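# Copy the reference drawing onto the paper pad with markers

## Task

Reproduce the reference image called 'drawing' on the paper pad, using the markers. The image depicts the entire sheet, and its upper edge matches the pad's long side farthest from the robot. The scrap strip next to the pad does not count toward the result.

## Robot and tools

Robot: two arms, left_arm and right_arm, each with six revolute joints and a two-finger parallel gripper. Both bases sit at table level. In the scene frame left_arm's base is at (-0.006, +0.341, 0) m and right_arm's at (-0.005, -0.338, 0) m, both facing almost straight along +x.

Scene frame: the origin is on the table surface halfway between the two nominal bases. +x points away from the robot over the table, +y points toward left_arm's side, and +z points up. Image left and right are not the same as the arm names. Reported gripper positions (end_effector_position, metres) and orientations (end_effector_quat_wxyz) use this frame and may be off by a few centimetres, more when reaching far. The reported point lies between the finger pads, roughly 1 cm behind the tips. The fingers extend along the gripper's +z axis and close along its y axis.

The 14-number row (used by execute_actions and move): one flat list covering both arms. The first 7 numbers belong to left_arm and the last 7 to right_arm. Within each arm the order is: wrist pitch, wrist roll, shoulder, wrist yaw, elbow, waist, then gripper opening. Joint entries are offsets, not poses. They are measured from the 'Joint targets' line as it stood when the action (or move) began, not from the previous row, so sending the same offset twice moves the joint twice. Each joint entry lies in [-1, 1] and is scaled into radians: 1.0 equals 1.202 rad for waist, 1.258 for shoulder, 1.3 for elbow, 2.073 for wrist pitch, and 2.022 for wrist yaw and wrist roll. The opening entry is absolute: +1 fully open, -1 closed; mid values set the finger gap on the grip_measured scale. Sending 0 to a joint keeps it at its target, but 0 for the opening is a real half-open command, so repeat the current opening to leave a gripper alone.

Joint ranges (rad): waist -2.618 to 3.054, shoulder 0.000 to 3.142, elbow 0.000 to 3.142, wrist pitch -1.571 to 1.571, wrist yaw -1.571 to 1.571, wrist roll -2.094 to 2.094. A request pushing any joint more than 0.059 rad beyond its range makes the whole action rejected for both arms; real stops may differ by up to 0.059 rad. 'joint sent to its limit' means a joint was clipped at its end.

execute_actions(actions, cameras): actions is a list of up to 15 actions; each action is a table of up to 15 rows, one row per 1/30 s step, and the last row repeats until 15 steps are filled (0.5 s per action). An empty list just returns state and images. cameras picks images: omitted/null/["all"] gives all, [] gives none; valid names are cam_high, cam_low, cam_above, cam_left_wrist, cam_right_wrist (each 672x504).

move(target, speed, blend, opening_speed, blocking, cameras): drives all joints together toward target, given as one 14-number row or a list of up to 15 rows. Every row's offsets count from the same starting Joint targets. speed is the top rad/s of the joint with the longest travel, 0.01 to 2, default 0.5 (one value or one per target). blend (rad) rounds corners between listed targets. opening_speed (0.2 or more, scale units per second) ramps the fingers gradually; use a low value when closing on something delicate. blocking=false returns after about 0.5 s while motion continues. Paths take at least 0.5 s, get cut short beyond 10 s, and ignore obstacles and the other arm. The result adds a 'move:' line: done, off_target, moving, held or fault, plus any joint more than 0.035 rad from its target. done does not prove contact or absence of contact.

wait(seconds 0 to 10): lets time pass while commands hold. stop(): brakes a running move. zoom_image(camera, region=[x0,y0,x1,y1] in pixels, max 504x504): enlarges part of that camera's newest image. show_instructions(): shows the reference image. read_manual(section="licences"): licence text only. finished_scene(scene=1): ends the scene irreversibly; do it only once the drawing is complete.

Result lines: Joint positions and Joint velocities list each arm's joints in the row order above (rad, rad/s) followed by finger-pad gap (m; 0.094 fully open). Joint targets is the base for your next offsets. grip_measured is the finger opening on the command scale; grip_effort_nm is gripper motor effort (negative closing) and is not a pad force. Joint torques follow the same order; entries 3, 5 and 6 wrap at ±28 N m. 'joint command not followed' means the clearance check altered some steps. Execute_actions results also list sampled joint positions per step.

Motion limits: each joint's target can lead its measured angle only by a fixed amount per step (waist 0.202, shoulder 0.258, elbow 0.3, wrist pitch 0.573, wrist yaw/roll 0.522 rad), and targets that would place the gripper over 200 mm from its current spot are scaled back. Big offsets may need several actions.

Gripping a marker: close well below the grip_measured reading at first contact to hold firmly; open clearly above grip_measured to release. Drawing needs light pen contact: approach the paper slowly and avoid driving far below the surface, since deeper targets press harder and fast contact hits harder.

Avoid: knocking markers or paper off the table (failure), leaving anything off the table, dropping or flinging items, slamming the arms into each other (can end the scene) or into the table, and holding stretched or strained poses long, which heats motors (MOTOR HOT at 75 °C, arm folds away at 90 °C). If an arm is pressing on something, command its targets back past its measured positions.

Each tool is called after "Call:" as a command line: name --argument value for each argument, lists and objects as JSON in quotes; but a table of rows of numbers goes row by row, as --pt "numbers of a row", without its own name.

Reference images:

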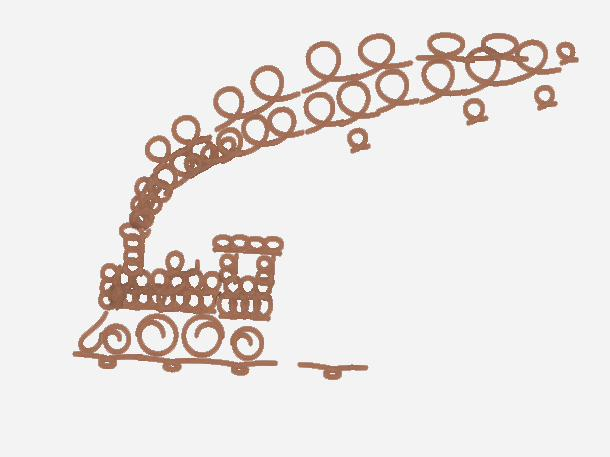

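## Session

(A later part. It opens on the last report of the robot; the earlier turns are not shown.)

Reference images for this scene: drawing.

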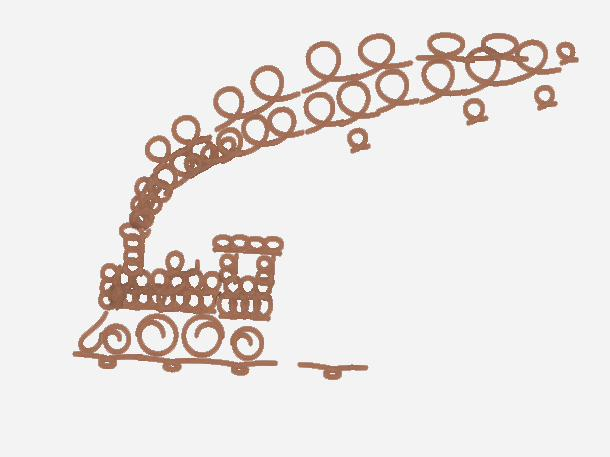

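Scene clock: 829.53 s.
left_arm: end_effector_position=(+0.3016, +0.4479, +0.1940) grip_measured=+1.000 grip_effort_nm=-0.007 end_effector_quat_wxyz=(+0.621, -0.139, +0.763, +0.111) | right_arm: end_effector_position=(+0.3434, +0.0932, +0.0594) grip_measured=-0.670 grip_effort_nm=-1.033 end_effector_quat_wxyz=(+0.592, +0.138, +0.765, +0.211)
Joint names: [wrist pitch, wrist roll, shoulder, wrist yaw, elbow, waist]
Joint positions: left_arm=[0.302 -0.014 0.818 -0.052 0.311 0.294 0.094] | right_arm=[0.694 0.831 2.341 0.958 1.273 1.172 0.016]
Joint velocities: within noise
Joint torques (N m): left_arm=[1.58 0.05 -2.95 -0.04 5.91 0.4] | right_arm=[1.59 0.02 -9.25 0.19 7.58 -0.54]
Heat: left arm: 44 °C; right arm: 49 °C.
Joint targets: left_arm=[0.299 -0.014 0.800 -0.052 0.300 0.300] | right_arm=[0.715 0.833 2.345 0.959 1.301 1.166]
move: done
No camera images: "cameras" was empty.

Call:
move --pt "0 0 0 0 0 0 1 0 -0.0203 0 0.0096 0 0.0072 -0.75" --pt "0 0 0 0 0 0 1 0 -0.0038 0 0.0016 0 -0.0138 -0.75" --pt "0 0 0 0 0 0 1 -0.0377 -0.0038 0 0.0016 0 -0.0138 -0.75" --pt "0 0 0 0 0 0 1 -0.0377 0.0113 0 -0.0047 0 -0.0140 -0.75" --pt "0 0 0 0 0 0 1 -0.0377 0.0117 0 -0.0049 0 0.0006 -0.75" --pt "0 0 0 0 0 0 1 -0.0377 -0.0089 0 0.0072 0 0.0076 -0.75" --pt "0 0 0 0 0 0 1 -0.0377 -0.0317 0 0.0167 0 0.0139 -0.75" --pt "0 0 0 0 0 0 1 -0.0377 -0.0519 0 0.0252 0 0.0166 -0.75" --pt "0 0 0 0 0 0 1 -0.0377 -0.0601 0 0.0286 0 0.0042 -0.75" --pt "0 0 0 0 0 0 1 -0.0377 -0.0466 0 0.0195 0 -0.0020 -0.75" --pt "0 0 0 0 0 0 1 -0.0377 -0.0267 0 0.0112 0 -0.0091 -0.75" --pt "0 0 0 0 0 0 1 -0.0377 -0.0038 0 0.0016 0 -0.0138 -0.75" --pt "0 0 0 0 0 0 1 -0.0377 0.0113 0 -0.0047 0 -0.0140 -0.75" --pt "0 0 0 0 0 0 1 0 0.0113 0 -0.0047 0 -0.0140 -0.75" --pt "0 0 0 0 0 0 1 0.02 -0.0200 0 0.0070 0 0.28 -0.75" --speed '[0.4,0.2,0.1,0.12,0.12,0.12,0.12,0.12,0.12,0.12,0.12,0.12,0.12,0.3,0.5]' --blend '[0,0,0,0.003,0.003,0.003,0.003,0.003,0.003,0.003,0.003,0.003,0,0,0]' --cameras '["cam_above"]'

Call:
zoom_image --camera "cam_above" --region '[220, 260, 350, 380]'

Scene clock: 835.87 s.
left_arm: end_effector_position=(+0.3016, +0.4479, +0.1940) grip_measured=+1.000 grip_effort_nm=-0.007 end_effector_quat_wxyz=(+0.621, -0.139, +0.763, +0.111) | right_arm: end_effector_position=(+0.1812, +0.1867, +0.0661) grip_measured=-0.670 grip_effort_nm=-1.033 end_effector_quat_wxyz=(+0.553, +0.007, +0.771, +0.316)
Joint names: [wrist pitch, wrist roll, shoulder, wrist yaw, elbow, waist]
Joint positions: left_arm=[0.302 -0.014 0.818 -0.052 0.311 0.294 0.094] | right_arm=[0.736 0.803 2.341 0.957 1.273 1.509 0.016]
Joint velocities: within noise
Joint torques (N m): left_arm=[1.58 0.01 -2.97 -0.01 5.94 0.42] | right_arm=[1.6 -0.12 -9.26 0.31 7.6 -0.5]
Heat: left arm: 44 °C; right arm: 49 °C.
Joint targets: left_arm=[0.299 -0.014 0.800 -0.052 0.300 0.300] | right_arm=[0.756 0.793 2.345 0.973 1.301 1.503]
move: done
Images, in order (width x height): cam_above 672x504.

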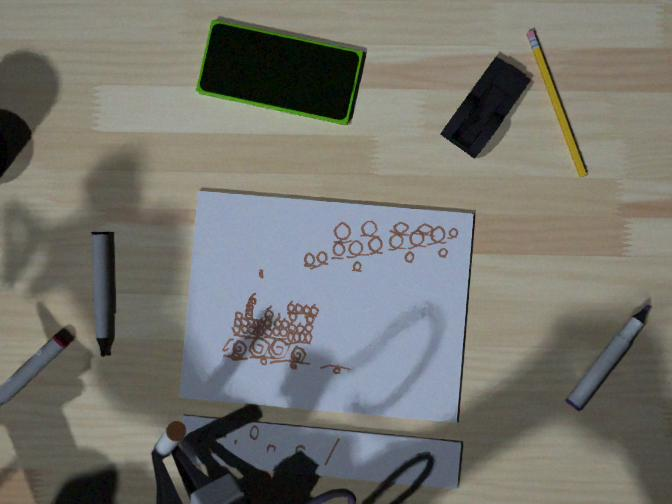

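Scaled by 3.877 from the camera's 672x504 image, which has a finer 960x720 frame.

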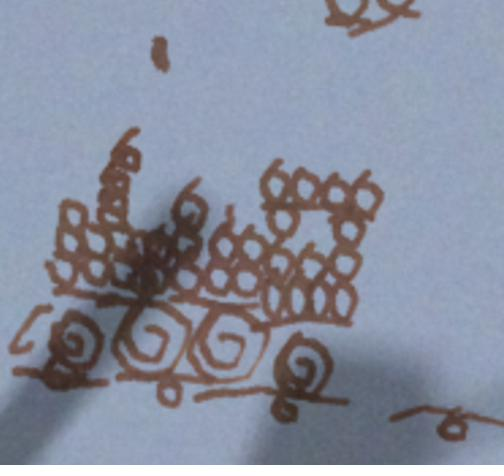

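Call:
show_instructions

Reference images for this scene: drawing.

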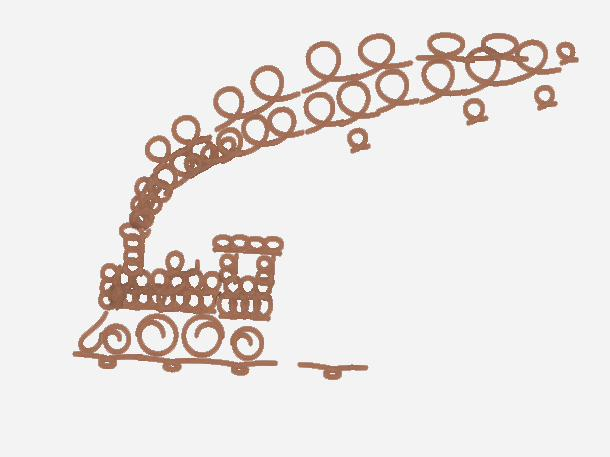

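Call:
move --pt "0 0 0 0 0 0 1 -0.0200 -0.0077 0 0.0070 0 -0.2875 -0.75" --pt "0 0 0 0 0 0 1 -0.0200 -0.0242 0 0.0150 0 -0.3085 -0.75" --pt "0 0 0 0 0 0 1 -0.0577 -0.0242 0 0.0150 0 -0.3085 -0.75" --pt "0 0 0 0 0 0 1 -0.0577 -0.0321 0 0.0183 0 -0.3118 -0.75" --pt "0 0 0 0 0 0 1 -0.0577 -0.0161 0 0.0081 0 -0.3201 -0.75" --pt "0 0 0 0 0 0 1 -0.0577 0.0073 0 -0.0017 0 -0.3297 -0.75" --pt "0 0 0 0 0 0 1 -0.0582 0.0330 0 -0.0124 0 -0.3359 -0.75" --pt "0 0 0 0 0 0 1 -0.0590 0.0490 0 -0.0191 0 -0.3259 -0.75" --pt "0 0 0 0 0 0 1 -0.0588 0.0419 0 -0.0127 0 -0.3197 -0.75" --pt "0 0 0 0 0 0 1 -0.0580 0.0241 0 -0.0052 0 -0.3101 -0.75" --pt "0 0 0 0 0 0 1 -0.0577 -0.0020 0 0.0057 0 -0.3018 -0.75" --pt "0 0 0 0 0 0 1 -0.0577 -0.0242 0 0.0150 0 -0.2985 -0.75" --pt "0 0 0 0 0 0 1 -0.0577 -0.0321 0 0.0183 0 -0.3118 -0.75" --pt "0 0 0 0 0 0 1 -0.0200 -0.0321 0 0.0183 0 -0.3118 -0.75" --speed '[0.5,0.2,0.1,0.12,0.12,0.12,0.12,0.12,0.12,0.12,0.12,0.12,0.12,0.3]' --blend '[0,0,0,0.003,0.003,0.003,0.003,0.003,0.003,0.003,0.003,0.003,0,0]' --cameras '[]'

Scene clock: 843.07 s.
left_arm: end_effector_position=(+0.3016, +0.4479, +0.1940) grip_measured=+1.000 grip_effort_nm=-0.002 end_effector_quat_wxyz=(+0.621, -0.139, +0.763, +0.111) | right_arm: end_effector_position=(+0.3607, +0.0735, +0.0613) grip_measured=-0.670 grip_effort_nm=-1.033 end_effector_quat_wxyz=(+0.612, +0.126, +0.764, +0.160)
Joint names: [wrist pitch, wrist roll, shoulder, wrist yaw, elbow, waist]
Joint positions: left_arm=[0.302 -0.014 0.818 -0.052 0.311 0.294 0.094] | right_arm=[0.694 0.737 2.341 0.994 1.273 1.134 0.016]
Joint velocities: within noise
Joint torques (N m): left_arm=[1.58 0.06 -3.07 -0.04 6.02 0.49] | right_arm=[1.56 -0.1 -9.26 0.34 7.57 -0.54]
Heat: left arm: 44 °C; right arm: 49 °C.
Joint targets: left_arm=[0.299 -0.014 0.800 -0.052 0.300 0.300] | right_arm=[0.715 0.728 2.345 1.010 1.301 1.128]
move: done
No camera images: "cameras" was empty.

Call:
move --pt "0 0 0 0 0 0 1 0 0.0350 0 -0.0158 0 0.0042 -0.75" --pt "0 0 0 0 0 0 1 0 0.0185 0 -0.0078 0 -0.0168 -0.75" --pt "0 0 0 0 0 0 1 -0.0377 0.0185 0 -0.0078 0 -0.0168 -0.75" --pt "0 0 0 0 0 0 1 -0.0379 -0.0241 0 0.0100 0 -0.0162 -0.75" --pt "0 0 0 0 0 0 1 -0.0382 -0.0334 0 0.0139 0 -0.0201 -0.75" --pt "0 0 0 0 0 0 1 -0.0378 -0.0156 0 0.0030 0 -0.0301 -0.75" --pt "0 0 0 0 0 0 1 -0.0377 0.0119 0 -0.0085 0 -0.0414 -0.75" --pt "0 0 0 0 0 0 1 -0.0377 0.0421 0 -0.0212 0 -0.0488 -0.75" --pt "0 0 0 0 0 0 1 -0.0379 0.0610 0 -0.0291 0 -0.0388 -0.75" --pt "0 0 0 0 0 0 1 -0.0378 0.0536 0 -0.0225 0 -0.0314 -0.75" --pt "0 0 0 0 0 0 1 -0.0377 0.0327 0 -0.0137 0 -0.0201 -0.75" --pt "0 0 0 0 0 0 1 -0.0377 0.0020 0 -0.0009 0 -0.0101 -0.75" --pt "0 0 0 0 0 0 1 -0.0380 -0.0241 0 0.0100 0 -0.0062 -0.75" --pt "0 0 0 0 0 0 1 -0.0393 -0.0504 0 0.0210 0 -0.0092 -0.75" --pt "0 0 0 0 0 0 1 0 -0.0504 0 0.0210 0 -0.0092 -0.75" --speed '[0.4,0.2,0.1,0.12,0.12,0.12,0.12,0.12,0.12,0.12,0.12,0.12,0.12,0.12,0.3]' --blend '[0,0,0,0.003,0.003,0.003,0.003,0.003,0.003,0.003,0.003,0.003,0.003,0,0]' --cameras '[]'

Scene clock: 850.87 s.
left_arm: end_effector_position=(+0.3016, +0.4479, +0.1940) grip_measured=+1.000 grip_effort_nm=-0.002 end_effector_quat_wxyz=(+0.621, -0.139, +0.763, +0.111) | right_arm: end_effector_position=(+0.3696, +0.0592, +0.0636) grip_measured=-0.670 grip_effort_nm=-1.038 end_effector_quat_wxyz=(+0.629, +0.107, +0.763, +0.108)
Joint names: [wrist pitch, wrist roll, shoulder, wrist yaw, elbow, waist]
Joint positions: left_arm=[0.302 -0.014 0.818 -0.052 0.311 0.294 0.094] | right_arm=[0.694 0.634 2.341 1.036 1.273 1.114 0.016]
Joint velocities: within noise
Joint torques (N m): left_arm=[1.57 0.01 -2.97 -0.06 5.97 0.49] | right_arm=[1.55 -0.1 -9.22 0.35 7.54 0.23]
Heat: left arm: 44 °C; right arm: 49 °C.
Joint targets: left_arm=[0.299 -0.014 0.800 -0.052 0.300 0.300] | right_arm=[0.715 0.626 2.345 1.053 1.301 1.117]
move: done
No camera images: "cameras" was empty.

Call:
wait --seconds 0 --cameras '["cam_above"]'

Scene clock: 852.93 s.
left_arm: end_effector_position=(+0.3016, +0.4479, +0.1940) grip_measured=+1.000 grip_effort_nm=-0.007 end_effector_quat_wxyz=(+0.621, -0.139, +0.763, +0.111) | right_arm: end_effector_position=(+0.3696, +0.0592, +0.0637) grip_measured=-0.670 grip_effort_nm=-1.028 end_effector_quat_wxyz=(+0.629, +0.107, +0.763, +0.108)
Joint names: [wrist pitch, wrist roll, shoulder, wrist yaw, elbow, waist]
Joint positions: left_arm=[0.302 -0.014 0.818 -0.052 0.311 0.294 0.094] | right_arm=[0.694 0.634 2.341 1.036 1.273 1.114 0.016]
Joint velocities: within noise
Joint torques (N m): left_arm=[1.58 0.05 -2.99 -0.05 5.96 0.46] | right_arm=[1.55 -0.09 -9.22 0.35 7.53 0.24]
Heat: left arm: 44 °C; right arm: 49 °C.
Joint targets: left_arm=[0.299 -0.014 0.800 -0.052 0.300 0.300] | right_arm=[0.715 0.626 2.345 1.053 1.301 1.117]
Tool commands: left_gripper/opening=+1.0 right_gripper/opening=-0.75
Images, in order (width x height): cam_above 672x504.

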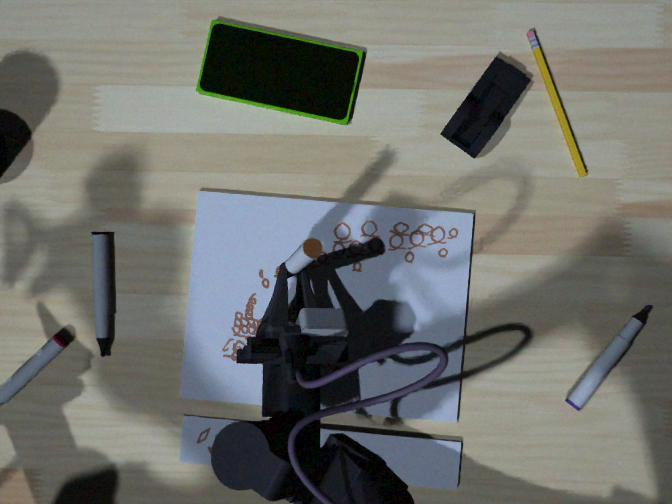

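Call:
move --pt "0 0 0 0 0 0 1 0 0.0668 0 -0.0290 0 0.0055 -0.75" --pt "0 0 0 0 0 0 1 0 0.0503 0 -0.0210 0 -0.0155 -0.75" --pt "0 0 0 0 0 0 1 -0.0377 0.0503 0 -0.0210 0 -0.0155 -0.75" --pt "0 0 0 0 0 0 1 -0.0392 0.0077 0 -0.0032 0 -0.0149 -0.75" --pt "0 0 0 0 0 0 1 -0.0396 -0.0016 0 0.0007 0 -0.0188 -0.75" --pt "0 0 0 0 0 0 1 -0.0390 0.0162 0 -0.0102 0 -0.0288 -0.75" --pt "0 0 0 0 0 0 1 -0.0379 0.0437 0 -0.0217 0 -0.0401 -0.75" --pt "0 0 0 0 0 0 1 -0.0377 0.0739 0 -0.0344 0 -0.0475 -0.75" --pt "0 0 0 0 0 0 1 -0.0378 0.0928 0 -0.0423 0 -0.0375 -0.75" --pt "0 0 0 0 0 0 1 -0.0378 0.0854 0 -0.0357 0 -0.0301 -0.75" --pt "0 0 0 0 0 0 1 -0.0377 0.0645 0 -0.0269 0 -0.0188 -0.75" --pt "0 0 0 0 0 0 1 -0.0381 0.0338 0 -0.0141 0 -0.0088 -0.75" --pt "0 0 0 0 0 0 1 -0.0392 0.0077 0 -0.0032 0 -0.0049 -0.75" --pt "0 0 0 0 0 0 1 -0.0408 -0.0186 0 0.0078 0 -0.0079 -0.75" --pt "0 0 0 0 0 0 1 0 -0.0186 0 0.0078 0 -0.0079 -0.75" --speed '[0.4,0.2,0.1,0.12,0.12,0.12,0.12,0.12,0.12,0.12,0.12,0.12,0.12,0.12,0.3]' --blend '[0,0,0,0.003,0.003,0.003,0.003,0.003,0.003,0.003,0.003,0.003,0.003,0,0]' --cameras '[]'

Call:
move --target '[0,0,0,0,0,0,1,0,0,0,0,0,0.34,-0.75]' --speed 0.6 --cameras '["cam_above"]'

Call:
zoom_image --camera "cam_above" --region '[200, 200, 340, 305]'

Scene clock: 861.63 s.
left_arm: end_effector_position=(+0.3016, +0.4479, +0.1940) grip_measured=+1.000 grip_effort_nm=-0.007 end_effector_quat_wxyz=(+0.621, -0.139, +0.763, +0.111) | right_arm: end_effector_position=(+0.3739, +0.0531, +0.0650) grip_measured=-0.670 grip_effort_nm=-1.033 end_effector_quat_wxyz=(+0.634, +0.101, +0.762, +0.088)
Joint names: [wrist pitch, wrist roll, shoulder, wrist yaw, elbow, waist]
Joint positions: left_arm=[0.302 -0.014 0.818 -0.052 0.311 0.294 0.094] | right_arm=[0.694 0.596 2.341 1.051 1.275 1.104 0.016]
Joint velocities: within noise
Joint torques (N m): left_arm=[1.58 0.05 -2.93 -0.04 5.91 0.58] | right_arm=[1.56 -0.1 -9.24 0.35 7.38 0.25]
Heat: left arm: 44 °C; right arm: 49 °C.
Joint targets: left_arm=[0.299 -0.014 0.800 -0.052 0.300 0.300] | right_arm=[0.715 0.588 2.345 1.069 1.301 1.107]
move: done
No camera images: "cameras" was empty.

Scene clock: 862.93 s.
left_arm: end_effector_position=(+0.3016, +0.4479, +0.1940) grip_measured=+1.000 grip_effort_nm=-0.002 end_effector_quat_wxyz=(+0.621, -0.139, +0.763, +0.111) | right_arm: end_effector_position=(+0.1827, +0.1724, +0.0655) grip_measured=-0.670 grip_effort_nm=-1.038 end_effector_quat_wxyz=(+0.603, -0.057, +0.765, +0.217)
Joint names: [wrist pitch, wrist roll, shoulder, wrist yaw, elbow, waist]
Joint positions: left_arm=[0.302 -0.014 0.818 -0.052 0.311 0.294 0.094] | right_arm=[0.695 0.596 2.341 1.057 1.275 1.522 0.016]
Joint velocities: within noise
Joint torques (N m): left_arm=[1.61 0.02 -3.06 -0.07 5.98 0.68] | right_arm=[1.53 -0.08 -9.22 0.3 7.38 -0.59]
Heat: left arm: 44 °C; right arm: 49 °C.
Joint targets: left_arm=[0.299 -0.014 0.800 -0.052 0.300 0.300] | right_arm=[0.715 0.588 2.345 1.068 1.301 1.516]
move: done
Images, in order (width x height): cam_above 672x504.

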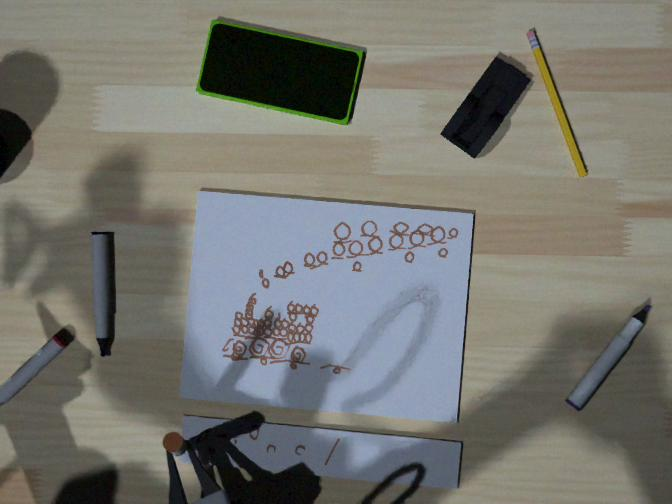

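Scaled by 3.600 from the camera's 672x504 image, which has a finer 960x720 frame.

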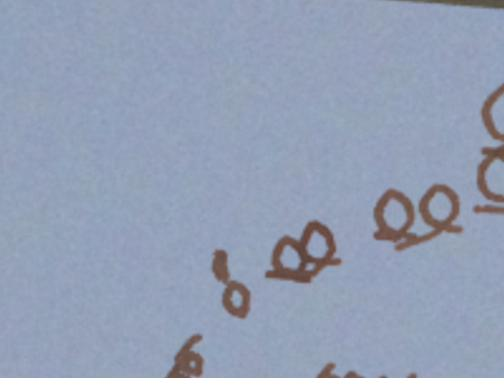

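Call:
move --pt "0 0 0 0 0 0 1 0 0.0555 0 -0.0243 0 -0.3332 -0.75" --pt "0 0 0 0 0 0 1 0 0.0390 0 -0.0163 0 -0.3542 -0.75" --pt "0 0 0 0 0 0 1 -0.0387 0.0390 0 -0.0163 0 -0.3542 -0.75" --pt "0 0 0 0 0 0 1 -0.0411 -0.0062 0 0.0026 0 -0.3519 -0.75" --pt "0 0 0 0 0 0 1 -0.0418 -0.0161 0 0.0068 0 -0.3563 -0.75" --pt "0 0 0 0 0 0 1 -0.0405 0.0025 0 -0.0045 0 -0.3672 -0.75" --pt "0 0 0 0 0 0 1 -0.0389 0.0320 0 -0.0169 0 -0.3796 -0.75" --pt "0 0 0 0 0 0 1 -0.0379 0.0644 0 -0.0304 0 -0.3877 -0.75" --pt "0 0 0 0 0 0 1 -0.0377 0.0845 0 -0.0388 0 -0.3777 -0.75" --pt "0 0 0 0 0 0 1 -0.0377 0.0771 0 -0.0322 0 -0.3696 -0.75" --pt "0 0 0 0 0 0 1 -0.0382 0.0547 0 -0.0229 0 -0.3572 -0.75" --pt "0 0 0 0 0 0 1 -0.0394 0.0218 0 -0.0091 0 -0.3463 -0.75" --pt "0 0 0 0 0 0 1 -0.0411 -0.0062 0 0.0026 0 -0.3419 -0.75" --pt "0 0 0 0 0 0 1 -0.0420 -0.0180 0 0.0075 0 -0.3443 -0.75" --pt "0 0 0 0 0 0 1 0 -0.0180 0 0.0075 0 -0.3443 -0.75" --speed '[0.5,0.2,0.1,0.12,0.12,0.12,0.12,0.12,0.12,0.12,0.12,0.12,0.12,0.12,0.3]' --blend '[0,0,0,0.003,0.003,0.003,0.003,0.003,0.003,0.003,0.003,0.003,0.003,0,0]' --cameras '[]'

Call:
move --pt "0 0 0 0 0 0 1 0 0.0443 0 -0.0196 0 0.0067 -0.75" --pt "0 0 0 0 0 0 1 0 0.0278 0 -0.0116 0 -0.0143 -0.75" --pt "0 0 0 0 0 0 1 -0.0399 0.0278 0 -0.0116 0 -0.0143 -0.75" --pt "0 0 0 0 0 0 1 -0.0402 0.0224 0 -0.0093 0 -0.0165 -0.75" --pt "0 0 0 0 0 0 1 -0.0397 0.0352 0 -0.0182 0 -0.0223 -0.75" --pt "0 0 0 0 0 0 1 -0.0389 0.0512 0 -0.0249 0 -0.0289 -0.75" --pt "0 0 0 0 0 0 1 -0.0382 0.0687 0 -0.0322 0 -0.0332 -0.75" --pt "0 0 0 0 0 0 1 -0.0379 0.0797 0 -0.0368 0 -0.0232 -0.75" --pt "0 0 0 0 0 0 1 -0.0379 0.0729 0 -0.0304 0 -0.0189 -0.75" --pt "0 0 0 0 0 0 1 -0.0383 0.0607 0 -0.0254 0 -0.0123 -0.75" --pt "0 0 0 0 0 0 1 -0.0391 0.0429 0 -0.0179 0 -0.0065 -0.75" --pt "0 0 0 0 0 0 1 -0.0399 0.0278 0 -0.0116 0 -0.0043 -0.75" --pt "0 0 0 0 0 0 1 0 0.0278 0 -0.0116 0 -0.0043 -0.75" --speed '[0.4,0.2,0.1,0.12,0.12,0.12,0.12,0.12,0.12,0.12,0.12,0.12,0.3]' --blend '[0,0,0,0.003,0.003,0.003,0.003,0.003,0.003,0.003,0.003,0,0]' --cameras '[]'

Call:
wait --seconds 0 --cameras '["cam_above"]'

Scene clock: 872.77 s.
left_arm: end_effector_position=(+0.3016, +0.4479, +0.1940) grip_measured=+1.000 grip_effort_nm=-0.007 end_effector_quat_wxyz=(+0.621, -0.139, +0.763, +0.111) | right_arm: end_effector_position=(+0.3766, +0.0486, +0.0665) grip_measured=-0.670 grip_effort_nm=-1.033 end_effector_quat_wxyz=(+0.638, +0.094, +0.761, +0.070)
Joint names: [wrist pitch, wrist roll, shoulder, wrist yaw, elbow, waist]
Joint positions: left_arm=[0.302 -0.014 0.818 -0.052 0.311 0.294 0.094] | right_arm=[0.694 0.56 2.341 1.066 1.277 1.098 0.016]
Joint velocities: within noise
Joint torques (N m): left_arm=[1.57 0.05 -3.02 -0.05 5.97 0.36] | right_arm=[1.53 -0.09 -9.22 0.36 7.2 0.32]
Heat: left arm: 44 °C; right arm: 49 °C.
Joint targets: left_arm=[0.299 -0.014 0.800 -0.052 0.300 0.300] | right_arm=[0.715 0.551 2.345 1.084 1.301 1.102]
move: done
No camera images: "cameras" was empty.

Scene clock: 876.97 s.
left_arm: end_effector_position=(+0.3016, +0.4479, +0.1940) grip_measured=+1.000 grip_effort_nm=-0.002 end_effector_quat_wxyz=(+0.621, -0.139, +0.763, +0.111) | right_arm: end_effector_position=(+0.3792, +0.0498, +0.0651) grip_measured=-0.670 grip_effort_nm=-1.028 end_effector_quat_wxyz=(+0.632, +0.112, +0.761, +0.094)
Joint names: [wrist pitch, wrist roll, shoulder, wrist yaw, elbow, waist]
Joint positions: left_arm=[0.302 -0.014 0.818 -0.052 0.311 0.294 0.094] | right_arm=[0.694 0.617 2.341 1.043 1.277 1.091 0.016]
Joint velocities: within noise
Joint torques (N m): left_arm=[1.55 0.02 -3 -0.03 5.86 0.39] | right_arm=[1.55 -0.1 -9.24 0.35 7.23 0.5]
Heat: left arm: 44 °C; right arm: 49 °C.
Joint targets: left_arm=[0.299 -0.014 0.800 -0.052 0.300 0.300] | right_arm=[0.715 0.608 2.345 1.060 1.301 1.097]
move: done
No camera images: "cameras" was empty.

Scene clock: 876.97 s.
left_arm: end_effector_position=(+0.3016, +0.4479, +0.1940) grip_measured=+1.000 grip_effort_nm=-0.002 end_effector_quat_wxyz=(+0.621, -0.139, +0.763, +0.111) | right_arm: end_effector_position=(+0.3792, +0.0498, +0.0651) grip_measured=-0.670 grip_effort_nm=-1.028 end_effector_quat_wxyz=(+0.632, +0.112, +0.761, +0.094)
Joint names: [wrist pitch, wrist roll, shoulder, wrist yaw, elbow, waist]
Joint positions: left_arm=[0.302 -0.014 0.818 -0.052 0.311 0.294 0.094] | right_arm=[0.694 0.617 2.341 1.043 1.277 1.091 0.016]
Joint velocities: within noise
Joint torques (N m): left_arm=[1.55 0.02 -3 -0.03 5.86 0.39] | right_arm=[1.55 -0.1 -9.24 0.35 7.23 0.5]
Heat: left arm: 44 °C; right arm: 49 °C.
Joint targets: left_arm=[0.299 -0.014 0.800 -0.052 0.300 0.300] | right_arm=[0.715 0.608 2.345 1.060 1.301 1.097]
Tool commands: left_gripper/opening=+1.0 right_gripper/opening=-0.75
Images, in order (width x height): cam_above 672x504.

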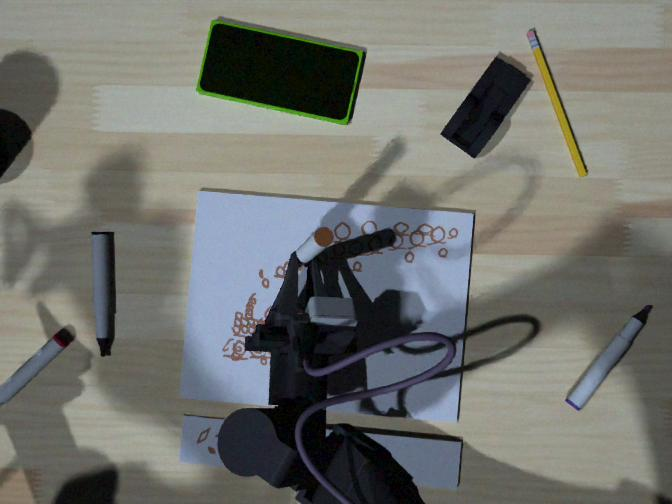

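Call:
move --pt "0 0 0 0 0 0 1 0 0.0541 0 -0.0237 0 -0.0377 -0.75" --pt "0 0 0 0 0 0 1 0 0.0376 0 -0.0157 0 -0.0587 -0.75" --pt "0 0 0 0 0 0 1 -0.0383 0.0376 0 -0.0157 0 -0.0587 -0.75" --pt "0 0 0 0 0 0 1 -0.0391 0.0161 0 -0.0072 0 -0.0644 -0.75" --pt "0 0 0 0 0 0 1 -0.0396 0.0039 0 -0.0021 0 -0.0696 -0.75" --pt "0 0 0 0 0 0 1 -0.0389 0.0254 0 -0.0136 0 -0.0826 -0.75" --pt "0 0 0 0 0 0 1 -0.0379 0.0612 0 -0.0286 0 -0.0974 -0.75" --pt "0 0 0 0 0 0 1 -0.0378 0.1006 0 -0.0451 0 -0.1071 -0.75" --pt "0 0 0 0 0 0 1 -0.0383 0.1252 0 -0.0553 0 -0.0971 -0.75" --pt "0 0 0 0 0 0 1 -0.0383 0.1174 0 -0.0496 0 -0.0874 -0.75" --pt "0 0 0 0 0 0 1 -0.0377 0.0902 0 -0.0382 0 -0.0726 -0.75" --pt "0 0 0 0 0 0 1 -0.0380 0.0501 0 -0.0215 0 -0.0596 -0.75" --pt "0 0 0 0 0 0 1 -0.0391 0.0161 0 -0.0072 0 -0.0544 -0.75" --pt "0 0 0 0 0 0 1 -0.0428 -0.0410 0 0.0171 0 -0.0594 -0.75" --pt "0 0 0 0 0 0 1 0 -0.0410 0 0.0171 0 -0.0594 -0.75" --speed '[0.5,0.2,0.1,0.13,0.13,0.13,0.13,0.13,0.13,0.13,0.13,0.13,0.13,0.15,0.3]' --blend '[0,0,0,0.003,0.003,0.003,0.003,0.003,0.003,0.003,0.003,0.003,0.003,0,0]' --cameras '[]'

Call:
move --target '[0,0,0,0,0,0,1,0,0,0,0,0,0.4,-0.75]' --speed 0.6 --cameras '["cam_above"]'

Call:
zoom_image --camera "cam_above" --region '[230, 205, 370, 310]'

Scene clock: 886.03 s.
left_arm: end_effector_position=(+0.3016, +0.4479, +0.1940) grip_measured=+1.000 grip_effort_nm=-0.002 end_effector_quat_wxyz=(+0.621, -0.139, +0.763, +0.111) | right_arm: end_effector_position=(+0.4037, +0.0179, +0.0671) grip_measured=-0.670 grip_effort_nm=-1.033 end_effector_quat_wxyz=(+0.643, +0.115, +0.757, +0.034)
Joint names: [wrist pitch, wrist roll, shoulder, wrist yaw, elbow, waist]
Joint positions: left_arm=[0.302 -0.014 0.818 -0.052 0.311 0.294 0.094] | right_arm=[0.694 0.533 2.341 1.078 1.277 1.025 0.016]
Joint velocities: within noise
Joint torques (N m): left_arm=[1.58 0.03 -2.96 -0.02 5.94 0.4] | right_arm=[1.51 -0.09 -9.22 0.35 7.2 0.03]
Heat: left arm: 44 °C; right arm: 49 °C.
Joint targets: left_arm=[0.299 -0.014 0.800 -0.052 0.300 0.300] | right_arm=[0.715 0.525 2.345 1.095 1.301 1.026]
move: done
No camera images: "cameras" was empty.

Scene clock: 887.63 s.
left_arm: end_effector_position=(+0.3016, +0.4479, +0.1940) grip_measured=+1.000 grip_effort_nm=-0.002 end_effector_quat_wxyz=(+0.621, -0.139, +0.763, +0.111) | right_arm: end_effector_position=(+0.1909, +0.1666, +0.0676) grip_measured=-0.670 grip_effort_nm=-1.038 end_effector_quat_wxyz=(+0.617, -0.068, +0.761, +0.186)
Joint names: [wrist pitch, wrist roll, shoulder, wrist yaw, elbow, waist]
Joint positions: left_arm=[0.302 -0.014 0.818 -0.052 0.311 0.294 0.094] | right_arm=[0.695 0.532 2.341 1.083 1.277 1.51 0.016]
Joint velocities: within noise
Joint torques (N m): left_arm=[1.6 0.02 -3 -0.03 5.91 0.32] | right_arm=[1.52 -0.08 -9.2 0.31 7.19 -0.34]
Heat: left arm: 44 °C; right arm: 49 °C.
Joint targets: left_arm=[0.299 -0.014 0.800 -0.052 0.300 0.300] | right_arm=[0.715 0.525 2.345 1.095 1.301 1.506]
move: done
Images, in order (width x height): cam_above 672x504.

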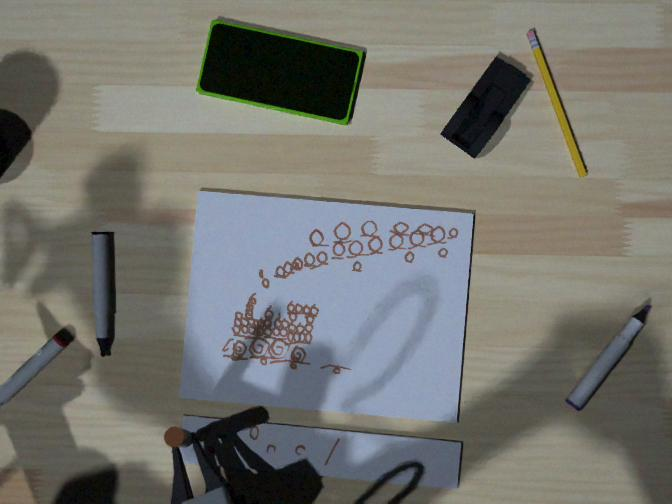

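Scaled by 3.600 from the camera's 672x504 image, which has a finer 960x720 frame.

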